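# Remove the curved centering support beneath an arch

## Task

Pull the curved wooden support (centering) out from beneath the arch so the arch keeps standing on its own with every block left where it was; any number of arms, from one to all four, may be used.

## Robot and tools

SETUP. Four identical i2rt Big YAM arms (arm1 to arm4) stand around a shared table area. Each has six revolute joints, a two-finger gripper and a wrist camera. Room cameras are cam_back, cam_front and cam_top; wrist cameras are arm1_cam_wrist to arm4_cam_wrist. Base feet in the scene frame (metres): arm1 at x=+0.650 y=-0.006 z=+0.794; arm2 at x=+0.000 y=+0.656 z=+0.746; arm3 at x=-0.649 y=+0.006 z=+0.801; arm4 at x=-0.003 y=-0.653 z=+0.754. Each foot looks along its own +x: arm1 faces roughly -x, arm3 roughly +x, arm2 roughly -y, arm4 roughly +y, so all point at the centre. The table surfaces under the arms are at z=+0.720. Reach is about 1.0 m from the joint1 axis.

FRAME. One scene frame for everything: origin on the floor, +z up. The hand point lies between the finger pads, about 1 cm short of the tips. The fingers extend along the hand's +z axis and open and close along its y axis. hand_target is where the hand would be at the joint targets currently held; under load the real hand can sit short of it, and the printed position grows less exact at long reach.

move. Arguments arm1, arm2, arm3, arm4 (one object per robot; omit a robot to give it nothing new) and cameras. Inside a robot's object:
- joints: absolute targets keyed by name. joint1_rad -2.879..2.879 (yaw about the foot, positive counter-clockwise seen from above, 0 along the foot's facing); joint2_rad 0..3.141 (shoulder, 0 means upper arm aimed back and near level, increasing lifts it up then forward); joint3_rad 0..3.019 (elbow, 0 folded, increasing opens); joint4_rad -1.692..1.57 (hand pitch, positive tips fingers up); joint5_rad -1.57..1.57 (sideways swing, positive to the arm's right); joint6_rad -2.094..2.094 (roll, positive clockwise viewed from behind the hand); gripper_m 0..0.093 (fingertip gap in metres). Done tolerances: ±0.045, ±0.14, ±0.09, ±0.055, ±0.03, ±0.035 rad, gripper ±0.003 m.
- target: an absolute hand pose, seven numbers [x, y, z, qw, qx, qy, qz], metres and unit quaternion in the scene frame, formatted like the printed hand line. The hand travels in a straight line from its current hand_target toward it. When target is given, joints may contain only gripper_m.
- speed: top path speed, 0.002 to 0.5 m/s (default 0.25); rotation capped at twice that value in rad/s. Only valid together with target.
- min_time_s: 0.1 to 8 s, the shortest duration for that robot's joint motions; it never speeds anything up.
All motions in one call start together; every hand path in a call finishes together, paced by the slowest. Paths last 0.5 to 10 s and are cut off at 10 s; an action cannot exceed 15 s. Each control step the commanded pose is clamped to within 100 mm and 20 degrees of the measured hand, then solved by damped IK, position favoured over orientation. Expect errors of a centimetre or more, overshoot above speed near full stretch, and wide swings during joint moves. Nothing slows for obstacles or other arms. Unknown keys make a call invalid; out-of-range values get it refused, and after a refusal the rest of that reply's move, wait and finished_scene calls are skipped.

cameras: list of names, ["all"], or [] for none; if omitted, a move with no action shows all and any other move shows none. A move with no action returns full state, images and the scene number.

wait: seconds 0 to 10, plus optional cameras; the robots keep their last commands.
zoom_image: camera plus region [x0, y0, x1, y1] in image pixels (origin top-left, at most 504 by 504), only for a camera in the newest images.
finished_scene: scene = the current scene's number; irreversible, make no further call in that reply. The arch must stand unaided when you call it.

RESULTS. Per robot: joint_positions, Joint velocities (rad/s, gripper m/s; 'within noise' means still), joint torques (N m, offsets and noise per unit, joints 3 and 4 wrap at ±28), hand and hand_target. The move line reports each moved robot as done or its worst status. Statuses: off_target (stopped short, may still push); time_out (each joint keeps a nearby target and goes on pushing; on_its_own lists them; send the reported position to relieve it); not_followed, 'joint command not followed' or 'pose unreachable' (a self/arm collision check withheld the targets; it may keep retrying). on_its_own's 'held at' is a target, not a reading. Robots not commanded appear under 'as last shown' with unchanged lines. Images can lag the state slightly; the pictures line gives their order. MOTOR HOT appears at 85 °C; at 100 °C the arm goes limp for 30 to 60 s (OVER-TEMPERATURE FAULT, keys read limit_stop_at_motor_heat; resend targets afterward).

GRIPPER. Gripping a rigid part, the reading sits up to 0.005 m below its width (or up to 0.002 m above). Empty and closed it reads 0.000 to 0.003. Full force (about 50 to 64 N per pad) arrives about 0.005 m below the first-contact reading. Release by commanding well above the reading.

CAUTIONS. Arms do not stop on contact and can push hard and overheat; avoid stretched or stalled postures. Never let two robots press together, including one gripper closing on another's fingers; the clearance check may react late and allows fingers, housings and wrist cameras to meet. Do not knock objects off the work area, drop them, release them while moving, or strike heavy or fixed items. Loose objects may get brief random nudges. Slide the support out gently so no arch block shifts. Thinking time lets the scene run with the last command held.

Each tool is called after "Emit:" as name(argument=value, ...), one argument or row to a line, values as JSON.

## Session

Emit:
move(
  cameras=["cam_top","cam_back","cam_front"],
)

Emit:
zoom_image(
  camera="cam_top",
  region=[0, 100, 504, 504],
)

Emit:
zoom_image(
  camera="cam_back",
  region=[60, 130, 560, 420],
)

Emit:
zoom_image(
  camera="cam_front",
  region=[90, 130, 590, 420],
)

Scene clock: 0.00 s.
Joint torques (N m): no reading
Motor temperatures (°C): arm1=[36 33 35 30 28 30 32] | arm2=[36 31 32 31 32 28 28] | arm3=[30 38 34 31 29 29 34] | arm4=[33 32 32 35 32 27 33]
Heat: arm1: hottest joint1_rad 36 °C; arm2: hottest joint1_rad 36 °C; arm3: hottest joint2_rad 38 °C; arm4: hottest joint4_rad 35 °C.
Joint velocities: within noise
arm1.joint_positions: joint1_rad=-0.792 joint2_rad=+0.597 joint3_rad=+1.317 joint4_rad=-1.235 joint5_rad=+0.036 joint6_rad=+0.139 gripper_m=+0.09396
arm1.joint_status: not commanded
arm1.hand: x=+0.4866 y=+0.1760 z=+1.3259 quat_wxyz=(-0.185, +0.761, -0.404, -0.473) (m; scene frame)
arm1.hand_target: x=+0.4882 y=+0.1742 z=+1.3369 quat_wxyz=(-0.188, +0.755, -0.401, -0.483) (m; scene frame)
arm1.hand_status: not commanded
arm2.joint_positions: joint1_rad=+0.031 joint2_rad=+0.603 joint3_rad=+1.457 joint4_rad=-1.387 joint5_rad=-0.263 joint6_rad=+0.761 gripper_m=+0.09396
arm2.joint_status: not commanded
arm2.hand: x=+0.0421 y=+0.4486 z=+1.3126 quat_wxyz=(-0.497, -0.768, -0.393, +0.094) (m; scene frame)
arm2.hand_target: x=+0.0421 y=+0.4516 z=+1.3209 quat_wxyz=(-0.505, -0.763, -0.391, +0.098) (m; scene frame)
arm2.hand_status: not commanded
arm3.joint_positions: joint1_rad=+0.554 joint2_rad=+0.643 joint3_rad=+1.438 joint4_rad=-1.241 joint5_rad=+0.294 joint6_rad=+0.554 gripper_m=+0.09396
arm3.joint_status: not commanded
arm3.hand: x=-0.4138 y=+0.1037 z=+1.3791 quat_wxyz=(-0.507, -0.061, -0.841, -0.178) (m; scene frame)
arm3.hand_target: x=-0.4167 y=+0.1018 z=+1.3926 quat_wxyz=(-0.517, -0.063, -0.833, -0.186) (m; scene frame)
arm3.hand_status: not commanded
arm4.joint_positions: joint1_rad=-0.454 joint2_rad=+0.631 joint3_rad=+1.450 joint4_rad=-1.565 joint5_rad=-0.075 joint6_rad=-0.150 gripper_m=+0.09396
arm4.joint_status: not commanded
arm4.hand: x=+0.0668 y=-0.4724 z=+1.2759 quat_wxyz=(-0.346, +0.552, -0.728, -0.214) (m; scene frame)
arm4.hand_target: x=+0.0658 y=-0.4742 z=+1.2836 quat_wxyz=(-0.354, +0.550, -0.724, -0.218) (m; scene frame)
arm4.hand_status: not commanded
pictures: cam_back, cam_front, cam_top

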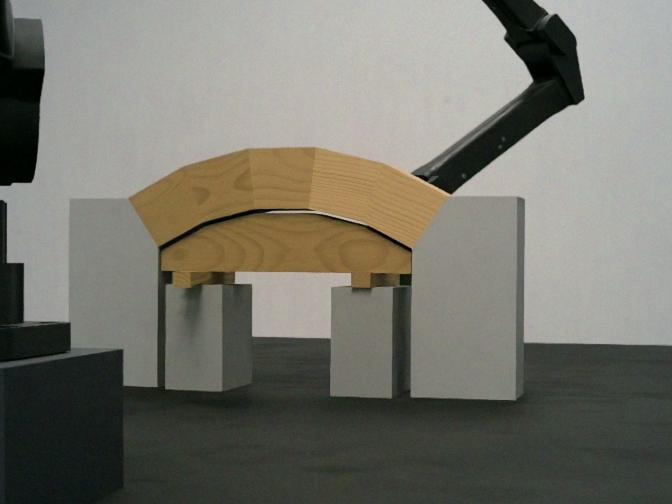

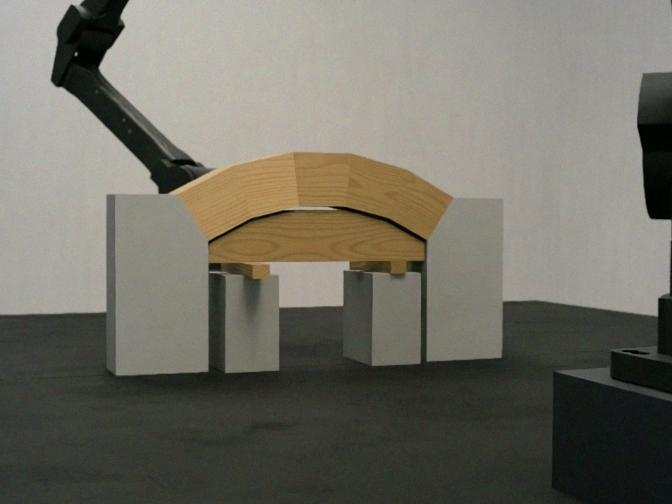

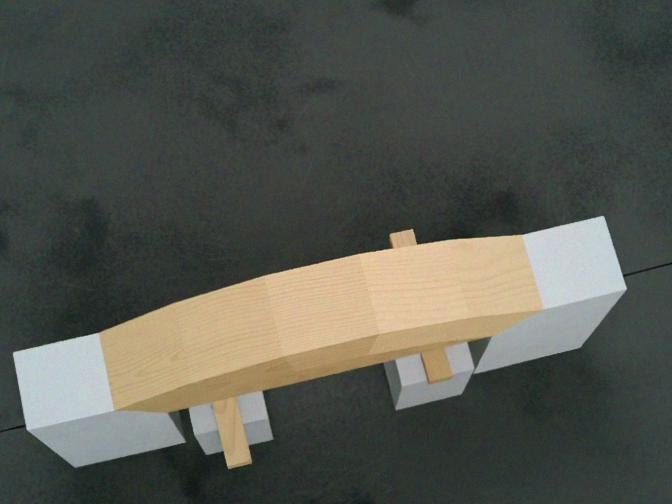

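Scaled by 1.000.

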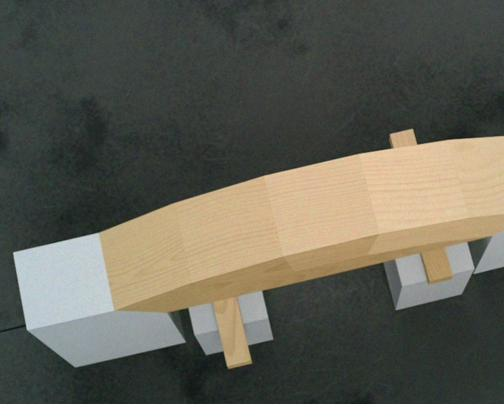

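Scaled by 1.008 from the camera's 672x504 image, which has a finer 960x720 frame.

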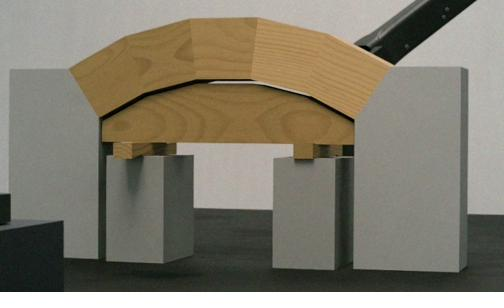

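Scaled by 1.008 from the camera's 672x504 image, which has a finer 960x720 frame.

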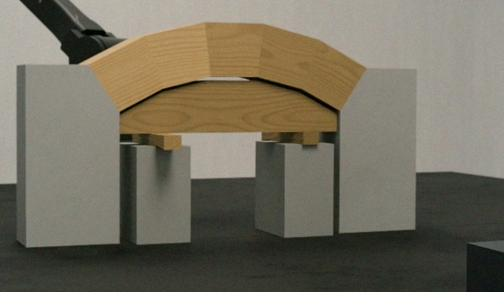

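Emit:
move(
  arm3={"target":[-0.225,0.113,0.835,0.7049,0.0561,0.7049,-0.0561],"speed":0.4,"joints":{"gripper_m":0.06}},
  arm1={"target":[0.175,-0.139,0.845,0.0561,-0.7049,0.0561,0.7049],"speed":0.4,"joints":{"gripper_m":0.06}},
  cameras=["arm1_cam_wrist","arm3_cam_wrist","cam_top"],
)

Scene clock: 4.23 s.
Joint torques (N m): arm1=[-1.49 -9.11 2.35 3.51 -0.1 -0.19] | arm2=[1.2 3.72 9.35 2.26 -0.03 -0.07] | arm3=[-1.03 -9.05 1.46 2.04 0.05 -0.05] | arm4=[-1.08 3.84 8.62 2.24 0.01 0.03]
Motor temperatures (°C): arm1=[36 33 36 30 28 30 32] | arm2=[36 31 32 31 32 28 28] | arm3=[30 38 35 31 29 29 34] | arm4=[33 32 32 35 32 27 33]
Heat: arm1: hottest joint1_rad 36 °C; arm2: hottest joint1_rad 36 °C; arm3: hottest joint2_rad 38 °C; arm4: hottest joint4_rad 35 °C.
move: arm1 done; arm3 off_target
Joint velocities: within noise
arm1.joint_positions: joint1_rad=+0.525 joint2_rad=+2.031 joint3_rad=+0.496 joint4_rad=+1.512 joint5_rad=+0.648 joint6_rad=+0.025 gripper_m=+0.06009
arm1.joint_status: all done
arm1.hand: x=+0.1811 y=-0.1427 z=+0.8477 quat_wxyz=(-0.051, +0.710, -0.054, -0.701) (m; scene frame)
arm1.hand_target: x=+0.1752 y=-0.1389 z=+0.8451 quat_wxyz=(-0.056, +0.705, -0.056, -0.705) (m; scene frame)
arm1.hand_status: done (0.008 m and 1.0 deg from the pose sent, 0.654 m and 51.0 deg at the start; pose on its path clipped on 18 of 97 steps)
arm2, arm4: as last shown
arm3.joint_positions: joint1_rad=+0.472 joint2_rad=+2.014 joint3_rad=+0.355 joint4_rad=+1.536 joint5_rad=+0.678 joint6_rad=+0.083 gripper_m=+0.06009
arm3.joint_status: all done
arm3.hand: x=-0.2291 y=+0.1154 z=+0.8342 quat_wxyz=(-0.668, -0.063, -0.740, +0.059) (m; scene frame)
arm3.hand_target: x=-0.2248 y=+0.1132 z=+0.8354 quat_wxyz=(-0.673, -0.065, -0.735, +0.060) (m; scene frame)
arm3.hand_status: off_target (0.005 m and 5.9 deg from the pose sent, 0.576 m and 38.7 deg at the start; pose on its path clipped on 7 of 97 steps; a joint's target at an end of its range on 33 of 97 steps)
pictures: arm1_cam_wrist, arm3_cam_wrist, cam_top
camera_calibration:
arm1_cam_wrist: T_world_to_cam=[[0.16195, 0.986796, -0.00243213, 0.112369], [0.583522, -0.0977529, -0.806192, 0.566984], [-0.795785, 0.129143, -0.591649, 0.791892], [0, 0, 0, 1]] pos_world=[0.28113, -0.157729, 0.925894]
arm3_cam_wrist: T_world_to_cam=[[-0.158145, -0.98741, -0.00342742, 0.081423], [-0.678084, 0.111125, -0.726536, 0.439848], [0.717769, -0.112574, -0.68712, 0.878429], [0, 0, 0, 1]] pos_world=[-0.319379, 0.130408, 0.923431]

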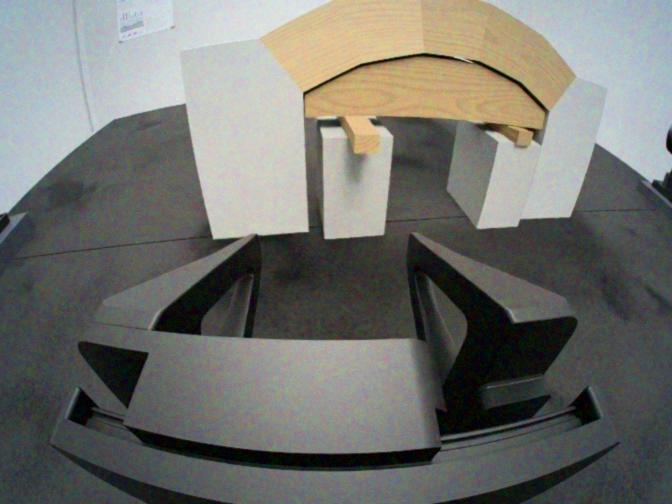

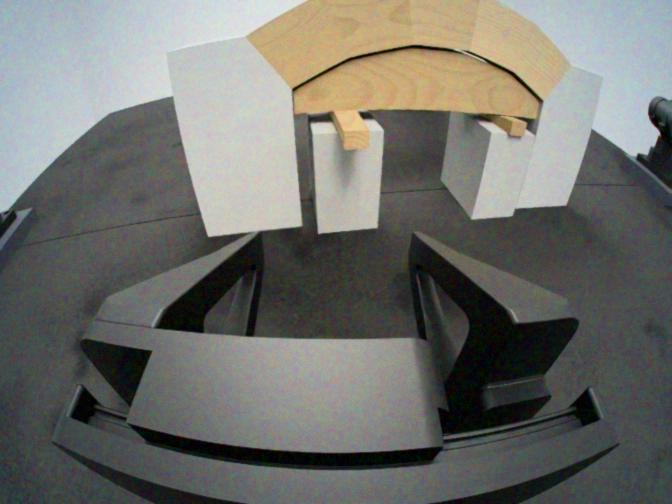

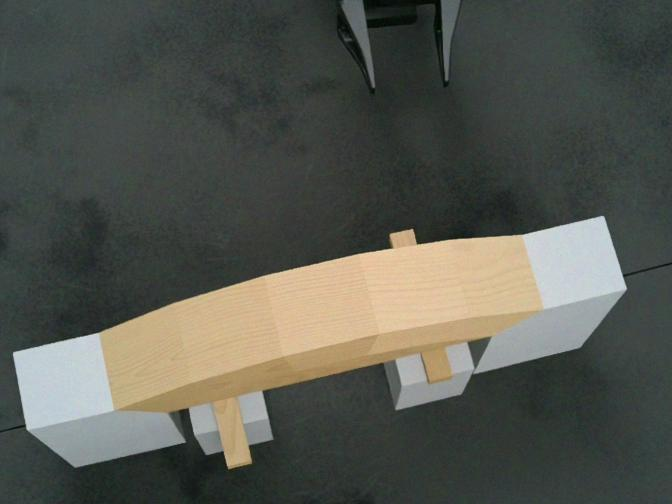

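Emit:
move(
  arm3={"target":[-0.142,0.076,0.819,0.7071,0,0.7071,0],"speed":0.15,"joints":{"gripper_m":0.05}},
  arm1={"target":[0.062,-0.086,0.840,0,-0.7071,0,0.7071],"speed":0.15,"joints":{"gripper_m":0.05}},
  cameras=["arm1_cam_wrist","arm3_cam_wrist","cam_back","cam_front"],
)

Scene clock: 7.90 s.
Joint torques (N m): arm1=[-0.79 -11.63 4.21 1.63 -0.11 -0.23] | arm2=[0.97 3.78 9.36 2.26 -0.02 -0.06] | arm3=[-0.32 -10.58 2.59 2.18 -0.01 -0.07] | arm4=[-1.03 3.9 8.69 2.1 0.03 0.04]
Motor temperatures (°C): arm1=[36 34 36 30 28 30 32] | arm2=[36 31 33 31 32 28 28] | arm3=[30 38 35 31 29 29 33] | arm4=[33 32 32 35 32 27 32]
Heat: arm1: hottest joint1_rad 36 °C; arm2: hottest joint1_rad 36 °C; arm3: hottest joint2_rad 38 °C; arm4: hottest joint4_rad 35 °C.
move: arm1 off_target; arm3 off_target
Joint velocities: within noise
arm1.joint_positions: joint1_rad=+0.222 joint2_rad=+2.083 joint3_rad=+0.706 joint4_rad=+1.391 joint5_rad=+0.193 joint6_rad=+0.022 gripper_m=+0.05009
arm1.joint_status: all done
arm1.hand: x=+0.0702 y=-0.0880 z=+0.8519 quat_wxyz=(+0.007, +0.701, -0.004, -0.713) (m; scene frame)
arm1.hand_target: x=+0.0627 y=-0.0858 z=+0.8401 quat_wxyz=(+0.000, +0.707, +0.000, -0.707) (m; scene frame)
arm1.hand_status: off_target (0.015 m and 1.4 deg from the pose sent, 0.132 m and 8.6 deg at the start)
arm2, arm4: as last shown
arm3.joint_positions: joint1_rad=+0.179 joint2_rad=+2.110 joint3_rad=+0.508 joint4_rad=+1.536 joint5_rad=+0.218 joint6_rad=+0.027 gripper_m=+0.05009
arm3.joint_status: all done
arm3.hand: x=-0.1465 y=+0.0779 z=+0.8194 quat_wxyz=(-0.681, -0.003, -0.732, -0.001) (m; scene frame)
arm3.hand_target: x=-0.1418 y=+0.0761 z=+0.8194 quat_wxyz=(-0.688, -0.002, -0.726, +0.002) (m; scene frame)
arm3.hand_status: off_target (0.005 m and 4.1 deg from the pose sent, 0.097 m and 11.5 deg at the start; a joint's target at an end of its range on 51 of 51 steps)
pictures: arm1_cam_wrist, arm3_cam_wrist, cam_back, cam_front
camera_calibration:
arm1_cam_wrist: T_world_to_cam=[[0.00936869, 0.99983, -0.0158702, 0.0997916], [0.566, -0.018386, -0.8242, 0.663941], [-0.824352, -0.00126086, -0.566076, 0.667779], [0, 0, 0, 1]] pos_world=[0.173759, -0.0867254, 0.926817]
arm3_cam_wrist: T_world_to_cam=[[0.0117308, -0.999866, -0.0113979, 0.0898354], [-0.66455, 0.000721381, -0.747244, 0.516775], [0.747152, 0.0163402, -0.664452, 0.780382], [0, 0, 0, 1]] pos_world=[-0.240695, 0.076699, 0.905708]

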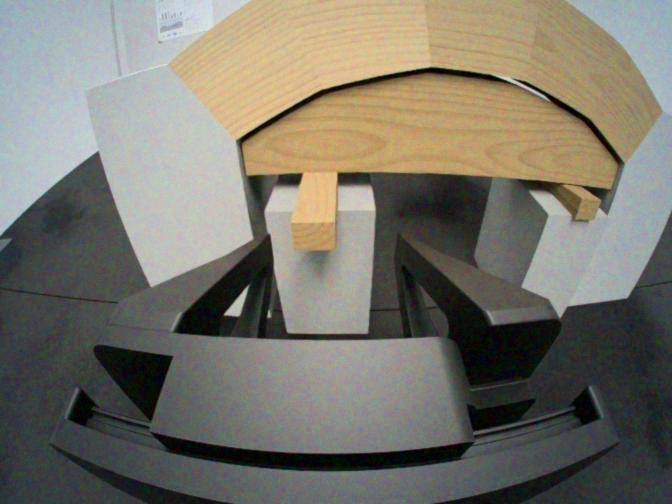

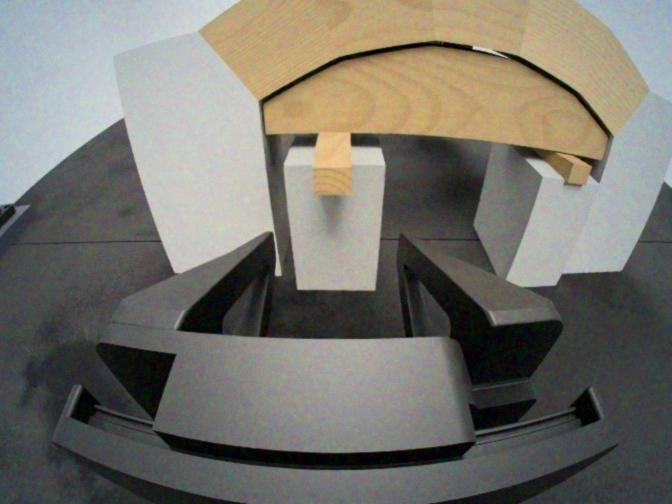

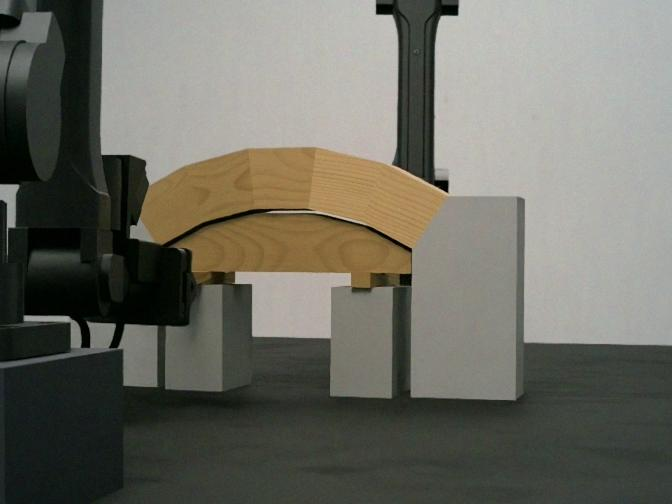

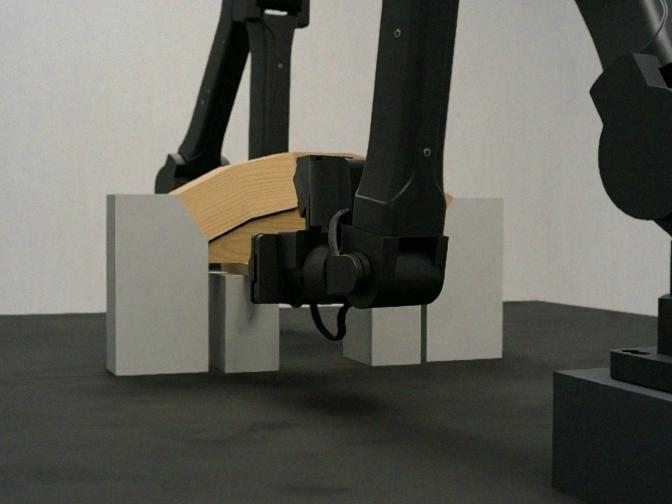

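Emit:
move(
  arm3={"target":[-0.076,0.0755,0.821,0.7071,0,0.7071,0],"speed":0.1},
  arm1={"target":[0.035,-0.100,0.841,0,-0.7071,0,0.7071],"speed":0.1},
  cameras=["arm1_cam_wrist","arm3_cam_wrist","cam_back","cam_front"],
)

Scene clock: 9.83 s.
Joint torques (N m): arm1=[0.38 -12.34 4.85 1.78 0.11 -0.23] | arm2=[1.26 3.84 9.4 2.32 -0.01 -0.06] | arm3=[-0.91 -12.16 4.33 1.02 -0.03 -0.02] | arm4=[-1.49 4.07 8.54 2.18 0.03 0.02]
Motor temperatures (°C): arm1=[36 34 36 30 28 30 32] | arm2=[36 31 33 31 32 28 28] | arm3=[30 38 35 31 29 29 33] | arm4=[33 32 32 35 32 27 32]
Heat: arm1: hottest joint1_rad 36 °C; arm2: hottest joint1_rad 36 °C; arm3: hottest joint2_rad 38 °C; arm4: hottest joint4_rad 35 °C.
move: arm1 off_target; arm3 done
Joint velocities: within noise
arm1.joint_positions: joint1_rad=+0.222 joint2_rad=+2.099 joint3_rad=+0.785 joint4_rad=+1.327 joint5_rad=+0.206 joint6_rad=+0.022 gripper_m=+0.05009
arm1.joint_status: not commanded
arm1.hand: x=+0.0426 y=-0.0912 z=+0.8530 quat_wxyz=(+0.002, +0.701, -0.009, -0.713) (m; scene frame)
arm1.hand_target: x=+0.0358 y=-0.0998 z=+0.8412 quat_wxyz=(+0.000, +0.707, +0.000, -0.707) (m; scene frame)
arm1.hand_status: off_target (0.017 m and 1.4 deg from the pose sent, 0.039 m and 1.4 deg at the start)
arm2, arm4: as last shown
arm3.joint_positions: joint1_rad=+0.145 joint2_rad=+2.158 joint3_rad=+0.683 joint4_rad=+1.489 joint5_rad=+0.177 joint6_rad=+0.016 gripper_m=+0.05009
arm3.joint_status: not commanded
arm3.hand: x=-0.0829 y=+0.0793 z=+0.8273 quat_wxyz=(-0.709, -0.002, -0.705, -0.006) (m; scene frame)
arm3.hand_target: x=-0.0762 y=+0.0754 z=+0.8213 quat_wxyz=(-0.707, +0.000, -0.707, +0.000) (m; scene frame)
arm3.hand_status: done (0.010 m and 0.8 deg from the pose sent, 0.071 m and 4.1 deg at the start)
pictures: arm1_cam_wrist, arm3_cam_wrist, cam_back, cam_front
camera_calibration:
arm1_cam_wrist: T_world_to_cam=[[0.0227525, 0.999621, -0.0154792, 0.10227], [0.566882, -0.0256533, -0.823399, 0.679079], [-0.823484, 0.00995952, -0.567251, 0.647658], [0, 0, 0, 1]] pos_world=[0.146051, -0.0912611, 0.928121]
arm3_cam_wrist: T_world_to_cam=[[0.0199829, -0.999674, -0.0159127, 0.094937], [-0.604949, 0.000582296, -0.796264, 0.610536], [0.796014, 0.025538, -0.60474, 0.692027], [0, 0, 0, 1]] pos_world=[-0.183417, 0.0768775, 0.906155]

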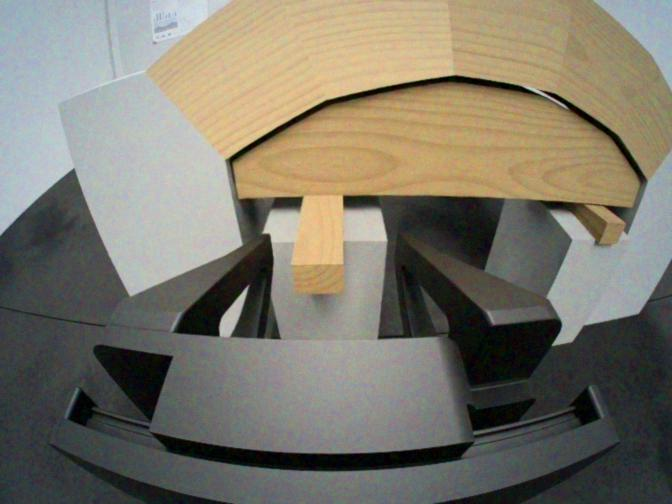

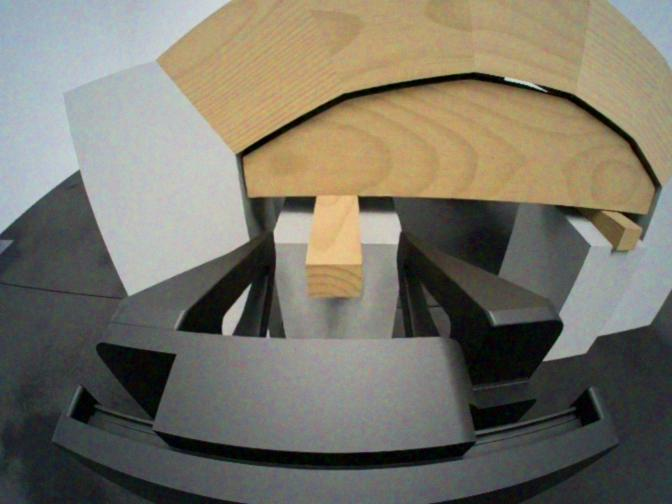

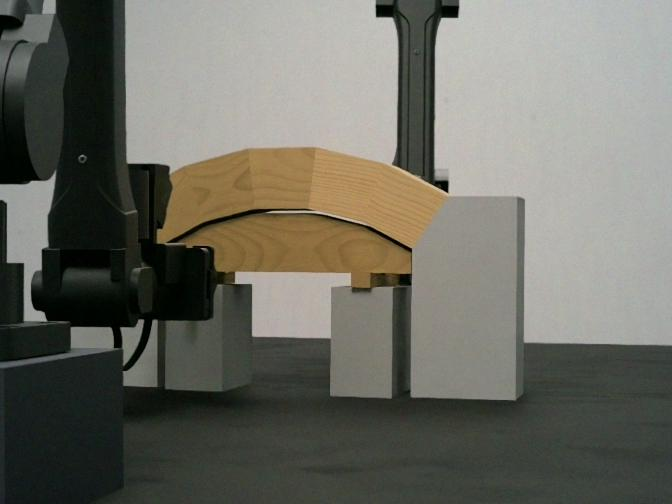

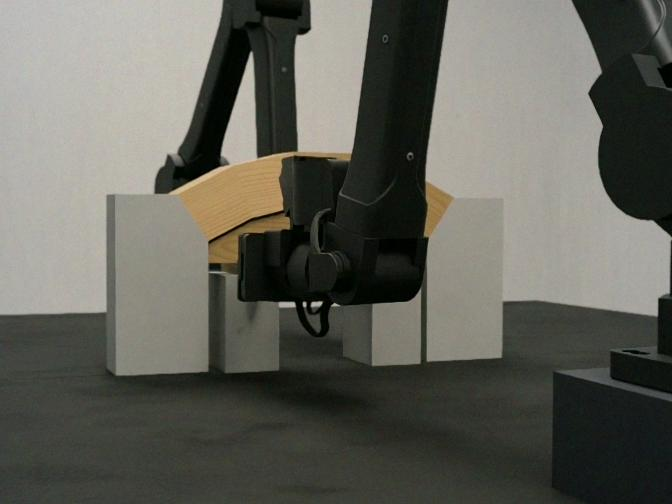

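Emit:
move(
  arm3={"target":[-0.076,0.0755,0.811,0.7071,0,0.7071,0],"speed":0.1,"joints":{"gripper_m":0.03}},
  arm1={"target":[0.035,-0.112,0.839,0,-0.7071,0,0.7071],"speed":0.1,"joints":{"gripper_m":0.035}},
  cameras=["arm1_cam_wrist","arm3_cam_wrist"],
)

Scene clock: 11.20 s.
Joint torques (N m): arm1=[0.32 -12.57 4.83 1.62 0.12 -0.24] | arm2=[1.08 3.72 9.35 2.24 -0.01 -0.04] | arm3=[-0.97 -12.57 4.05 1.95 -0.01 -0.03] | arm4=[-1.08 4.25 8.66 2.25 -0.03 0.02]
Motor temperatures (°C): arm1=[36 34 36 30 28 30 32] | arm2=[36 31 33 31 32 28 28] | arm3=[30 38 35 31 29 29 33] | arm4=[33 32 32 35 32 27 32]
Heat: arm1: hottest joint1_rad 36 °C; arm2: hottest joint1_rad 36 °C; arm3: hottest joint2_rad 38 °C; arm4: hottest joint4_rad 35 °C.
move: arm1 off_target; arm3 done
Joint velocities: within noise
arm1.joint_positions: joint1_rad=+0.250 joint2_rad=+2.106 joint3_rad=+0.794 joint4_rad=+1.327 joint5_rad=+0.232 joint6_rad=+0.022 gripper_m=+0.03509
arm1.joint_status: all done
arm1.hand: x=+0.0424 y=-0.1041 z=+0.8515 quat_wxyz=(+0.003, +0.701, -0.008, -0.714) (m; scene frame)
arm1.hand_target: x=+0.0357 y=-0.1118 z=+0.8393 quat_wxyz=(+0.000, +0.707, +0.000, -0.707) (m; scene frame)
arm1.hand_status: off_target (0.017 m and 1.5 deg from the pose sent, 0.026 m and 1.4 deg at the start)
arm2, arm4: as last shown
arm3.joint_positions: joint1_rad=+0.145 joint2_rad=+2.193 joint3_rad=+0.694 joint4_rad=+1.489 joint5_rad=+0.177 joint6_rad=+0.015 gripper_m=+0.03009
arm3.joint_status: all done
arm3.hand: x=-0.0826 y=+0.0792 z=+0.8111 quat_wxyz=(-0.701, +0.000, -0.713, -0.004) (m; scene frame)
arm3.hand_target: x=-0.0762 y=+0.0754 z=+0.8110 quat_wxyz=(-0.707, +0.000, -0.707, +0.000) (m; scene frame)
arm3.hand_status: done (0.008 m and 1.1 deg from the pose sent, 0.018 m and 0.8 deg at the start)
pictures: arm1_cam_wrist, arm3_cam_wrist
camera_calibration:
arm1_cam_wrist: T_world_to_cam=[[0.0208262, 0.999654, -0.0160975, 0.115693], [0.565742, -0.0250585, -0.824201, 0.67838], [-0.824319, 0.00805795, -0.566068, 0.645564], [0, 0, 0, 1]] pos_world=[0.145953, -0.103856, 0.926418]
arm3_cam_wrist: T_world_to_cam=[[0.0195796, -0.999741, -0.011602, 0.0910727], [-0.623644, -0.00314217, -0.781702, 0.584703], [0.781463, 0.0225409, -0.623544, 0.696271], [0, 0, 0, 1]] pos_world=[-0.181247, 0.0771917, 0.892276]

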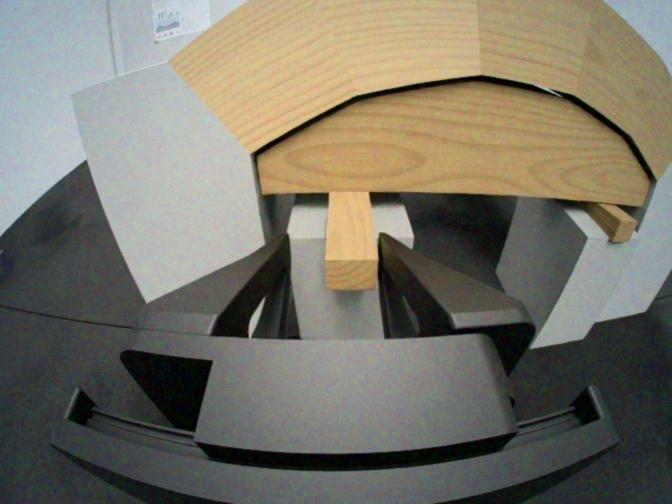

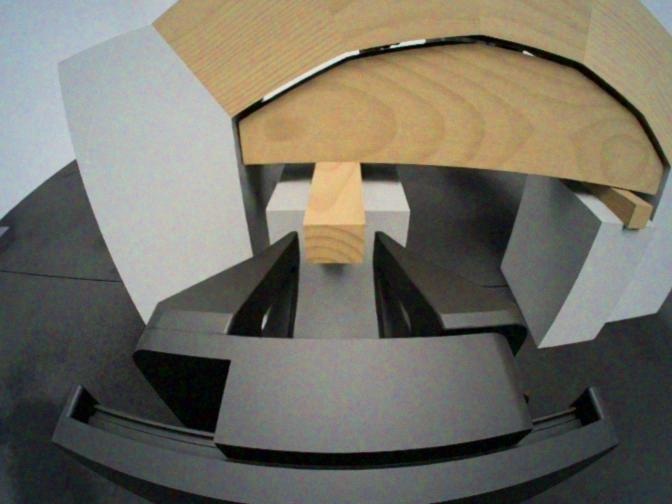

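Emit:
move(
  arm3={"target":[-0.076,0.0755,0.825,0.7071,0,0.7071,0],"speed":0.1,"joints":{"gripper_m":0.030}},
  arm1={"target":[0.035,-0.095,0.840,0,-0.7071,0,0.7071],"speed":0.1,"joints":{"gripper_m":0.03}},
  cameras=["arm1_cam_wrist","arm3_cam_wrist"],
)

Scene clock: 12.63 s.
Joint torques (N m): arm1=[-1.55 -13.04 4.11 1.84 -0.11 -0.22] | arm2=[0.97 3.84 9.35 2.28 -0.02 -0.06] | arm3=[-1.03 -16.26 2.89 0.98 -0.01 -0.03] | arm4=[-1.08 4.07 8.64 2.02 -0.03 0.02]
Motor temperatures (°C): arm1=[36 34 36 30 28 30 32] | arm2=[36 31 33 31 32 28 28] | arm3=[30 38 35 31 29 29 33] | arm4=[33 32 33 35 32 27 32]
Heat: arm1: hottest joint1_rad 36 °C; arm2: hottest joint1_rad 36 °C; arm3: hottest joint2_rad 38 °C; arm4: hottest joint4_rad 35 °C.
move: arm1 off_target; arm3 off_target
Joint velocities: within noise
arm1.joint_positions: joint1_rad=+0.236 joint2_rad=+2.106 joint3_rad=+0.794 joint4_rad=+1.327 joint5_rad=+0.201 joint6_rad=+0.021 gripper_m=+0.03010
arm1.joint_status: all done
arm1.hand: x=+0.0411 y=-0.1010 z=+0.8516 quat_wxyz=(+0.009, +0.701, -0.002, -0.713) (m; scene frame)
arm1.hand_target: x=+0.0355 y=-0.0949 z=+0.8403 quat_wxyz=(+0.000, +0.707, +0.000, -0.707) (m; scene frame)
arm1.hand_status: off_target (0.014 m and 1.5 deg from the pose sent, 0.016 m and 1.4 deg at the start)
arm2, arm4: as last shown
arm3.joint_positions: joint1_rad=+0.145 joint2_rad=+2.190 joint3_rad=+0.694 joint4_rad=+1.480 joint5_rad=+0.177 joint6_rad=+0.015 gripper_m=+0.03009
arm3.joint_status: all done
arm3.hand: x=-0.0822 y=+0.0793 z=+0.8108 quat_wxyz=(-0.699, +0.000, -0.715, -0.004) (m; scene frame)
arm3.hand_target: x=-0.0762 y=+0.0754 z=+0.8249 quat_wxyz=(-0.707, +0.000, -0.707, +0.000) (m; scene frame)
arm3.hand_status: off_target (0.016 m and 1.4 deg from the pose sent, 0.016 m and 1.2 deg at the start)
pictures: arm1_cam_wrist, arm3_cam_wrist
camera_calibration:
arm1_cam_wrist: T_world_to_cam=[[0.00408993, 0.999875, -0.015263, 0.112748], [0.566164, -0.0148966, -0.824158, 0.680134], [-0.824283, -0.00527063, -0.566154, 0.643214], [0, 0, 0, 1]] pos_world=[0.144662, -0.0992117, 0.926417]
arm3_cam_wrist: T_world_to_cam=[[0.0195232, -0.999752, -0.0107124, 0.0904587], [-0.628036, -0.00392611, -0.778174, 0.581493], [0.777939, 0.0219202, -0.627957, 0.699107], [0, 0, 0, 1]] pos_world=[-0.18043, 0.0773947, 0.892481]

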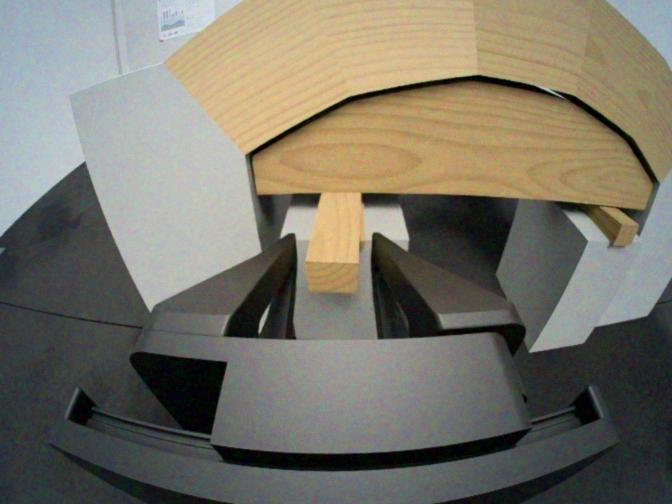

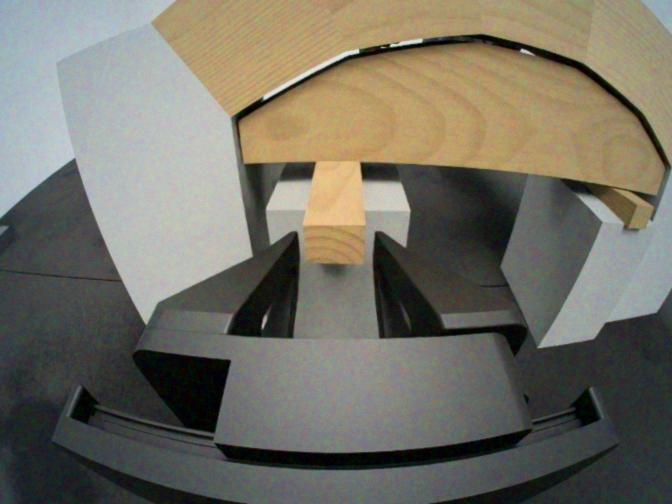

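Emit:
move(
  arm3={"target":[-0.076,0.0755,0.833,0.7071,0,0.7071,0],"speed":0.1},
  arm1={"joints":{"gripper_m":0.012}},
  cameras=["arm1_cam_wrist","arm3_cam_wrist","cam_back"],
)

Scene clock: 13.80 s.
Joint torques (N m): arm1=[-1.38 -12.81 4.11 1.83 -0.12 -0.21] | arm2=[1.49 3.84 9.31 2.29 -0.02 -0.05] | arm3=[-0.97 -16.15 2.54 0.92 -0.03 -0.02] | arm4=[-0.73 4.25 8.65 2.1 0.01 0.01]
Motor temperatures (°C): arm1=[36 34 36 30 28 30 32] | arm2=[36 31 33 31 32 28 28] | arm3=[30 38 35 31 29 29 33] | arm4=[33 32 33 35 32 27 32]
Heat: arm1: hottest joint1_rad 36 °C; arm2: hottest joint1_rad 36 °C; arm3: hottest joint2_rad 38 °C; arm4: hottest joint4_rad 35 °C.
move: arm1 off_target; arm3 off_target
Joint velocities: within noise
arm1.joint_positions: joint1_rad=+0.236 joint2_rad=+2.106 joint3_rad=+0.794 joint4_rad=+1.327 joint5_rad=+0.202 joint6_rad=+0.020 gripper_m=+0.01767
arm1.joint_status: gripper_m off_target (ended at +0.01770, target +0.01200)
arm1.hand: x=+0.0411 y=-0.1010 z=+0.8516 quat_wxyz=(+0.008, +0.701, -0.002, -0.713) (m; scene frame)
arm1.hand_target: x=+0.0355 y=-0.0949 z=+0.8403 quat_wxyz=(+0.000, +0.707, +0.000, -0.707) (m; scene frame)
arm1.hand_status: not commanded
arm2, arm4: as last shown
arm3.joint_positions: joint1_rad=+0.145 joint2_rad=+2.161 joint3_rad=+0.694 joint4_rad=+1.460 joint5_rad=+0.177 joint6_rad=+0.015 gripper_m=+0.03009
arm3.joint_status: not commanded
arm3.hand: x=-0.0791 y=+0.0799 z=+0.8214 quat_wxyz=(-0.702, +0.000, -0.713, -0.004) (m; scene frame)
arm3.hand_target: x=-0.0761 y=+0.0755 z=+0.8328 quat_wxyz=(-0.707, +0.000, -0.707, +0.000) (m; scene frame)
arm3.hand_status: off_target (0.013 m and 1.0 deg from the pose sent, 0.023 m and 1.4 deg at the start)
pictures: arm1_cam_wrist, arm3_cam_wrist, cam_back
camera_calibration:
arm1_cam_wrist: T_world_to_cam=[[0.00450919, 0.999895, -0.013759, 0.111299], [0.566099, -0.0138946, -0.82422, 0.680382], [-0.824325, -0.0040724, -0.566102, 0.643347], [0, 0, 0, 1]] pos_world=[0.144662, -0.0992136, 0.926516]
arm3_cam_wrist: T_world_to_cam=[[0.0196298, -0.999739, -0.0116902, 0.0919151], [-0.621579, -0.00304479, -0.783346, 0.596433], [0.783106, 0.0226433, -0.621476, 0.698476], [0, 0, 0, 1]] pos_world=[-0.178055, 0.0778913, 0.902374]

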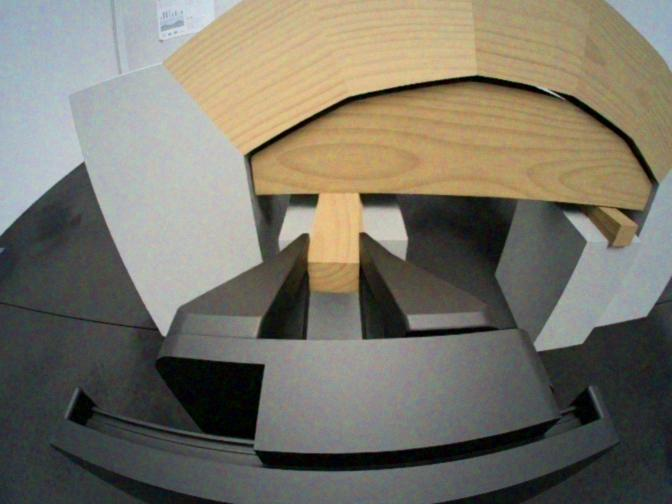

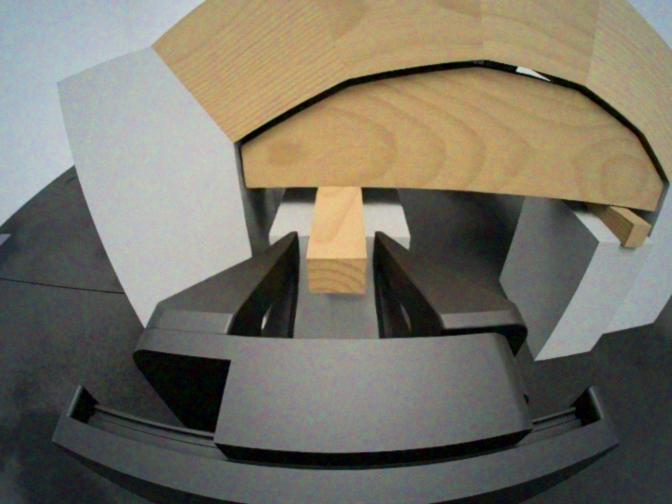

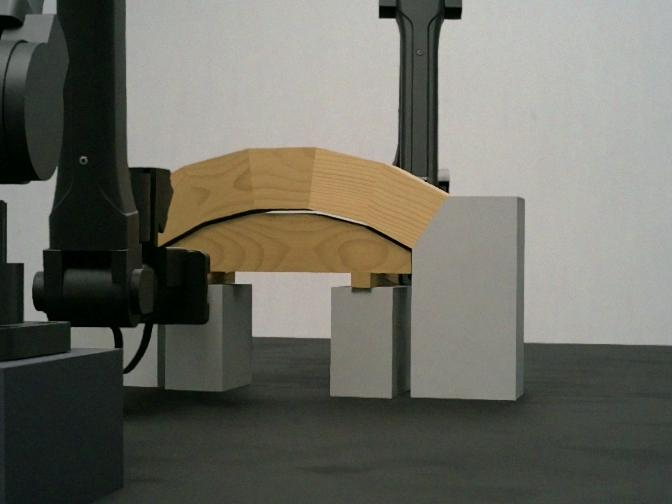

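Emit:
move(
  arm3={"joints":{"gripper_m":0.012}},
)

Emit:
move(
  arm3={"target":[-0.145,0.078,0.824,0.7071,0,0.7071,0],"speed":0.05},
  arm1={"target":[0.104,-0.099,0.847,0,-0.7071,0,0.7071],"speed":0.05},
  cameras=["arm1_cam_wrist","arm3_cam_wrist"],
)

Scene clock: 14.63 s.
Joint torques (N m): arm1=[-1.38 -12.92 4.08 1.85 -0.12 -0.21] | arm2=[1.26 3.84 9.36 2.29 0 -0.07] | arm3=[-1.03 -15.97 2.54 1.01 -0.03 0.04] | arm4=[-1.44 4.25 8.62 2.1 -0.01 0]
Motor temperatures (°C): arm1=[36 34 36 30 28 30 32] | arm2=[36 31 33 31 32 28 28] | arm3=[30 38 35 31 29 29 33] | arm4=[33 32 33 35 32 27 32]
Heat: arm1: hottest joint1_rad 36 °C; arm2: hottest joint1_rad 36 °C; arm3: hottest joint2_rad 38 °C; arm4: hottest joint4_rad 35 °C.
move: arm3 off_target
Joint velocities: within noise
arm1, arm2, arm4: as last shown
arm3.joint_positions: joint1_rad=+0.144 joint2_rad=+2.161 joint3_rad=+0.694 joint4_rad=+1.460 joint5_rad=+0.177 joint6_rad=+0.012 gripper_m=+0.01769
arm3.joint_status: gripper_m off_target (ended at +0.01772, target +0.01200)
arm3.hand: x=-0.0790 y=+0.0797 z=+0.8216 quat_wxyz=(-0.702, +0.000, -0.712, -0.004) (m; scene frame)
arm3.hand_target: x=-0.0761 y=+0.0755 z=+0.8329 quat_wxyz=(-0.707, +0.000, -0.707, +0.000) (m; scene frame)
arm3.hand_status: not commanded
pictures: none

Scene clock: 16.60 s.
Joint torques (N m): arm1=[0.67 -13.8 0.99 3.03 0.11 -0.19] | arm2=[1.26 3.72 9.33 2.3 -0.02 -0.04] | arm3=[0.62 -13.68 0.35 1.83 0.29 0.13] | arm4=[-1.2 4.01 8.57 2.13 0 0.02]
Motor temperatures (°C): arm1=[36 34 36 30 28 30 32] | arm2=[36 31 33 31 32 28 28] | arm3=[30 39 35 31 29 29 34] | arm4=[33 32 33 35 32 27 32]
Heat: arm1: hottest joint1_rad 36 °C; arm2: hottest joint1_rad 36 °C; arm3: hottest joint2_rad 39 °C; arm4: hottest joint4_rad 35 °C.
move: arm1 done; arm3 off_target
Joint velocities: within noise
arm1.joint_positions: joint1_rad=+0.255 joint2_rad=+2.077 joint3_rad=+0.636 joint4_rad=+1.428 joint5_rad=+0.241 joint6_rad=+0.020 gripper_m=+0.01767
arm1.joint_status: not commanded
arm1.hand: x=+0.0985 y=-0.0926 z=+0.8424 quat_wxyz=(-0.001, +0.710, -0.007, -0.704) (m; scene frame)
arm1.hand_target: x=+0.1038 y=-0.0989 z=+0.8470 quat_wxyz=(+0.000, +0.707, +0.000, -0.707) (m; scene frame)
arm1.hand_status: done (0.010 m and 0.9 deg from the pose sent, 0.063 m and 1.4 deg at the start)
arm2.joint_positions: joint1_rad=+0.031 joint2_rad=+0.603 joint3_rad=+1.457 joint4_rad=-1.387 joint5_rad=-0.263 joint6_rad=+0.761 gripper_m=+0.09396
arm2.joint_status: not commanded
arm2.hand: x=+0.0421 y=+0.4486 z=+1.3126 quat_wxyz=(-0.497, -0.768, -0.393, +0.094) (m; scene frame)
arm2.hand_target: x=+0.0421 y=+0.4516 z=+1.3209 quat_wxyz=(-0.505, -0.763, -0.391, +0.098) (m; scene frame)
arm2.hand_status: not commanded
arm3.joint_positions: joint1_rad=+0.168 joint2_rad=+2.129 joint3_rad=+0.523 joint4_rad=+1.546 joint5_rad=+0.217 joint6_rad=+0.011 gripper_m=+0.01769
arm3.joint_status: not commanded
arm3.hand: x=-0.1421 y=+0.0735 z=+0.8156 quat_wxyz=(-0.683, -0.001, -0.730, +0.007) (m; scene frame)
arm3.hand_target: x=-0.1446 y=+0.0780 z=+0.8242 quat_wxyz=(-0.689, -0.001, -0.724, +0.001) (m; scene frame)
arm3.hand_status: off_target (0.010 m and 3.9 deg from the pose sent, 0.066 m and 1.0 deg at the start; a joint's target at an end of its range on 35 of 59 steps)
arm4.joint_positions: joint1_rad=-0.454 joint2_rad=+0.631 joint3_rad=+1.450 joint4_rad=-1.565 joint5_rad=-0.075 joint6_rad=-0.150 gripper_m=+0.09396
arm4.joint_status: not commanded
arm4.hand: x=+0.0668 y=-0.4724 z=+1.2759 quat_wxyz=(-0.346, +0.552, -0.728, -0.214) (m; scene frame)
arm4.hand_target: x=+0.0658 y=-0.4742 z=+1.2836 quat_wxyz=(-0.354, +0.550, -0.724, -0.218) (m; scene frame)
arm4.hand_status: not commanded
pictures: arm1_cam_wrist, arm3_cam_wrist
camera_calibration:
arm1_cam_wrist: T_world_to_cam=[[0.0252304, 0.999654, -0.00741593, 0.095215], [0.587791, -0.020835, -0.808745, 0.624587], [-0.80862, 0.0160459, -0.588113, 0.704367], [0, 0, 0, 1]] pos_world=[0.200036, -0.093471, 0.920085]
arm3_cam_wrist: T_world_to_cam=[[0.00326414, -0.99999, 0.00294345, 0.0723645], [-0.661278, -0.00436651, -0.750128, 0.520119], [0.750134, 0.000502082, -0.661286, 0.773762], [0, 0, 0, 1]] pos_world=[-0.236717, 0.0742464, 0.901621]

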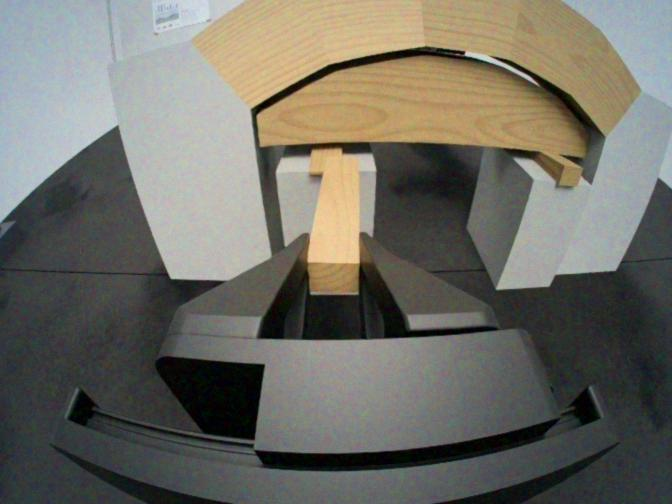

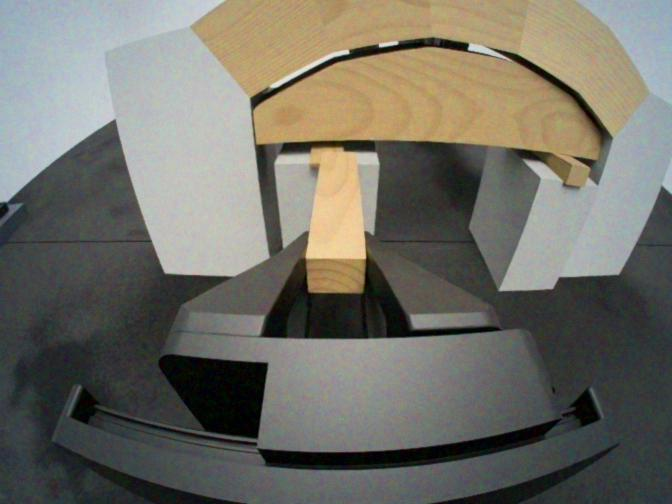

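Emit:
move(
  arm3={"target":[-0.215,0.080,0.835,0.7071,0,0.7071,0],"speed":0.07},
  arm1={"target":[0.172,-0.099,0.853,0,-0.7071,0,0.7071],"speed":0.07},
  cameras=["arm1_cam_wrist","arm3_cam_wrist","cam_back","cam_top"],
)

Scene clock: 18.93 s.
Joint torques (N m): arm1=[0.62 -12.57 0.2 3.6 0.13 -0.19] | arm2=[1.26 3.49 9.33 2.28 -0.02 -0.06] | arm3=[0.91 -11.69 -0.16 1.78 0.32 0.16] | arm4=[-1.2 3.9 8.59 2.04 0.01 0.03]
Motor temperatures (°C): arm1=[36 34 36 30 28 30 32] | arm2=[36 31 33 31 32 28 28] | arm3=[30 39 35 31 29 29 34] | arm4=[33 32 33 35 32 27 32]
Heat: arm1: hottest joint1_rad 36 °C; arm2: hottest joint1_rad 36 °C; arm3: hottest joint2_rad 39 °C; arm4: hottest joint4_rad 35 °C.
move: arm1 off_target; arm3 off_target
Joint velocities: within noise
arm1.joint_positions: joint1_rad=+0.307 joint2_rad=+2.049 joint3_rad=+0.450 joint4_rad=+1.555 joint5_rad=+0.292 joint6_rad=+0.020 gripper_m=+0.01767
arm1.joint_status: not commanded
arm1.hand: x=+0.1696 y=-0.0931 z=+0.8382 quat_wxyz=(-0.005, +0.721, -0.003, -0.693) (m; scene frame)
arm1.hand_target: x=+0.1720 y=-0.0989 z=+0.8527 quat_wxyz=(+0.000, +0.707, +0.000, -0.707) (m; scene frame)
arm1.hand_status: off_target (0.016 m and 2.3 deg from the pose sent, 0.075 m and 0.9 deg at the start)
arm2, arm4: as last shown
arm3.joint_positions: joint1_rad=+0.236 joint2_rad=+2.019 joint3_rad=+0.323 joint4_rad=+1.546 joint5_rad=+0.292 joint6_rad=+0.032 gripper_m=+0.01769
arm3.joint_status: not commanded
arm3.hand: x=-0.2141 y=+0.0760 z=+0.8244 quat_wxyz=(-0.652, -0.001, -0.758, +0.013) (m; scene frame)
arm3.hand_target: x=-0.2146 y=+0.0801 z=+0.8353 quat_wxyz=(-0.662, -0.005, -0.750, +0.005) (m; scene frame)
arm3.hand_status: off_target (0.011 m and 8.8 deg from the pose sent, 0.076 m and 3.9 deg at the start; a joint's target at an end of its range on 49 of 49 steps)
pictures: arm1_cam_wrist, arm3_cam_wrist, cam_back, cam_top
camera_calibration:
arm1_cam_wrist: T_world_to_cam=[[0.0248322, 0.999688, 0.00274939, 0.0854444], [0.611722, -0.0130198, -0.790965, 0.56111], [-0.790683, 0.0213232, -0.611855, 0.776776], [0, 0, 0, 1]] pos_world=[0.268818, -0.0946756, 0.918858]
arm3_cam_wrist: T_world_to_cam=[[-0.00559124, -0.999918, 0.0115281, 0.0661027], [-0.722155, -0.00393679, -0.69172, 0.417932], [0.691709, -0.0121926, -0.722074, 0.872118], [0, 0, 0, 1]] pos_world=[-0.301071, 0.078376, 0.918063]

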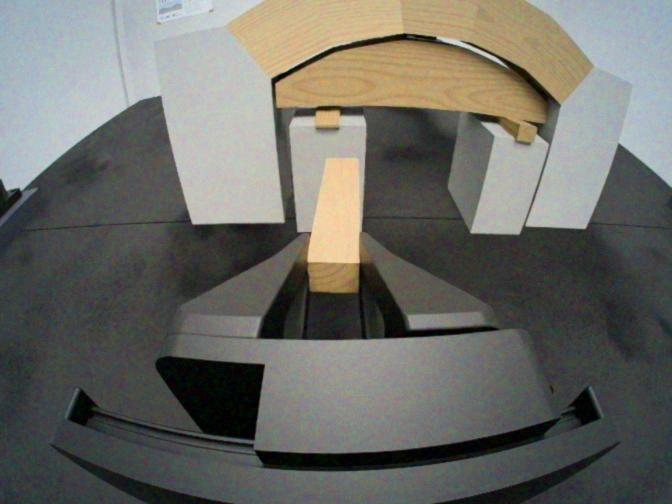

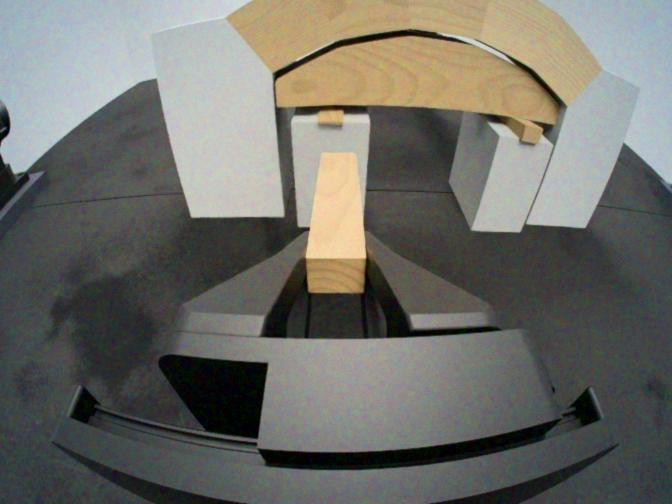

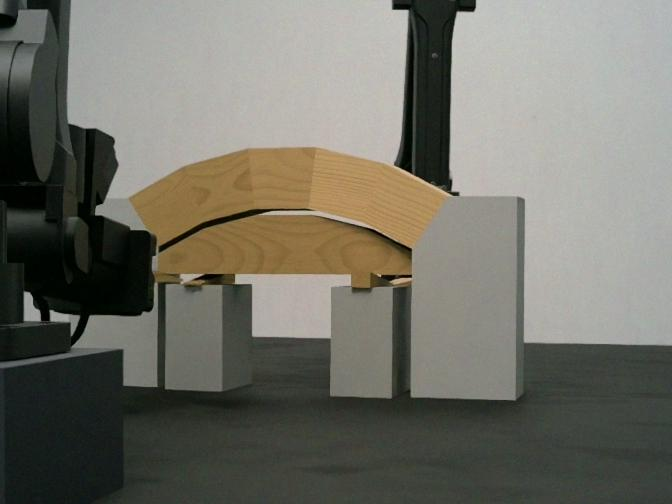

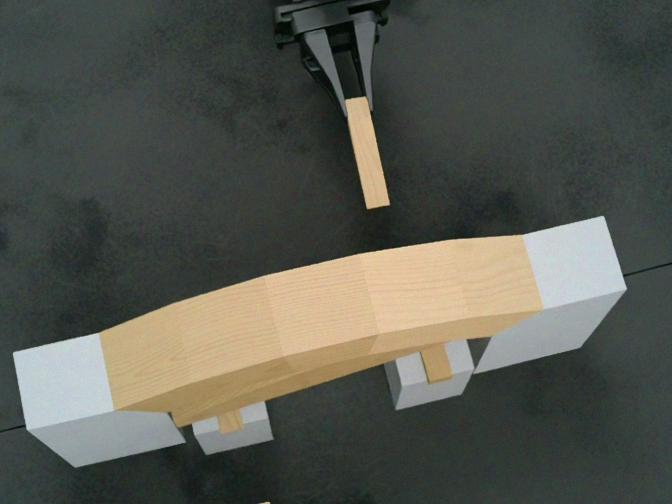

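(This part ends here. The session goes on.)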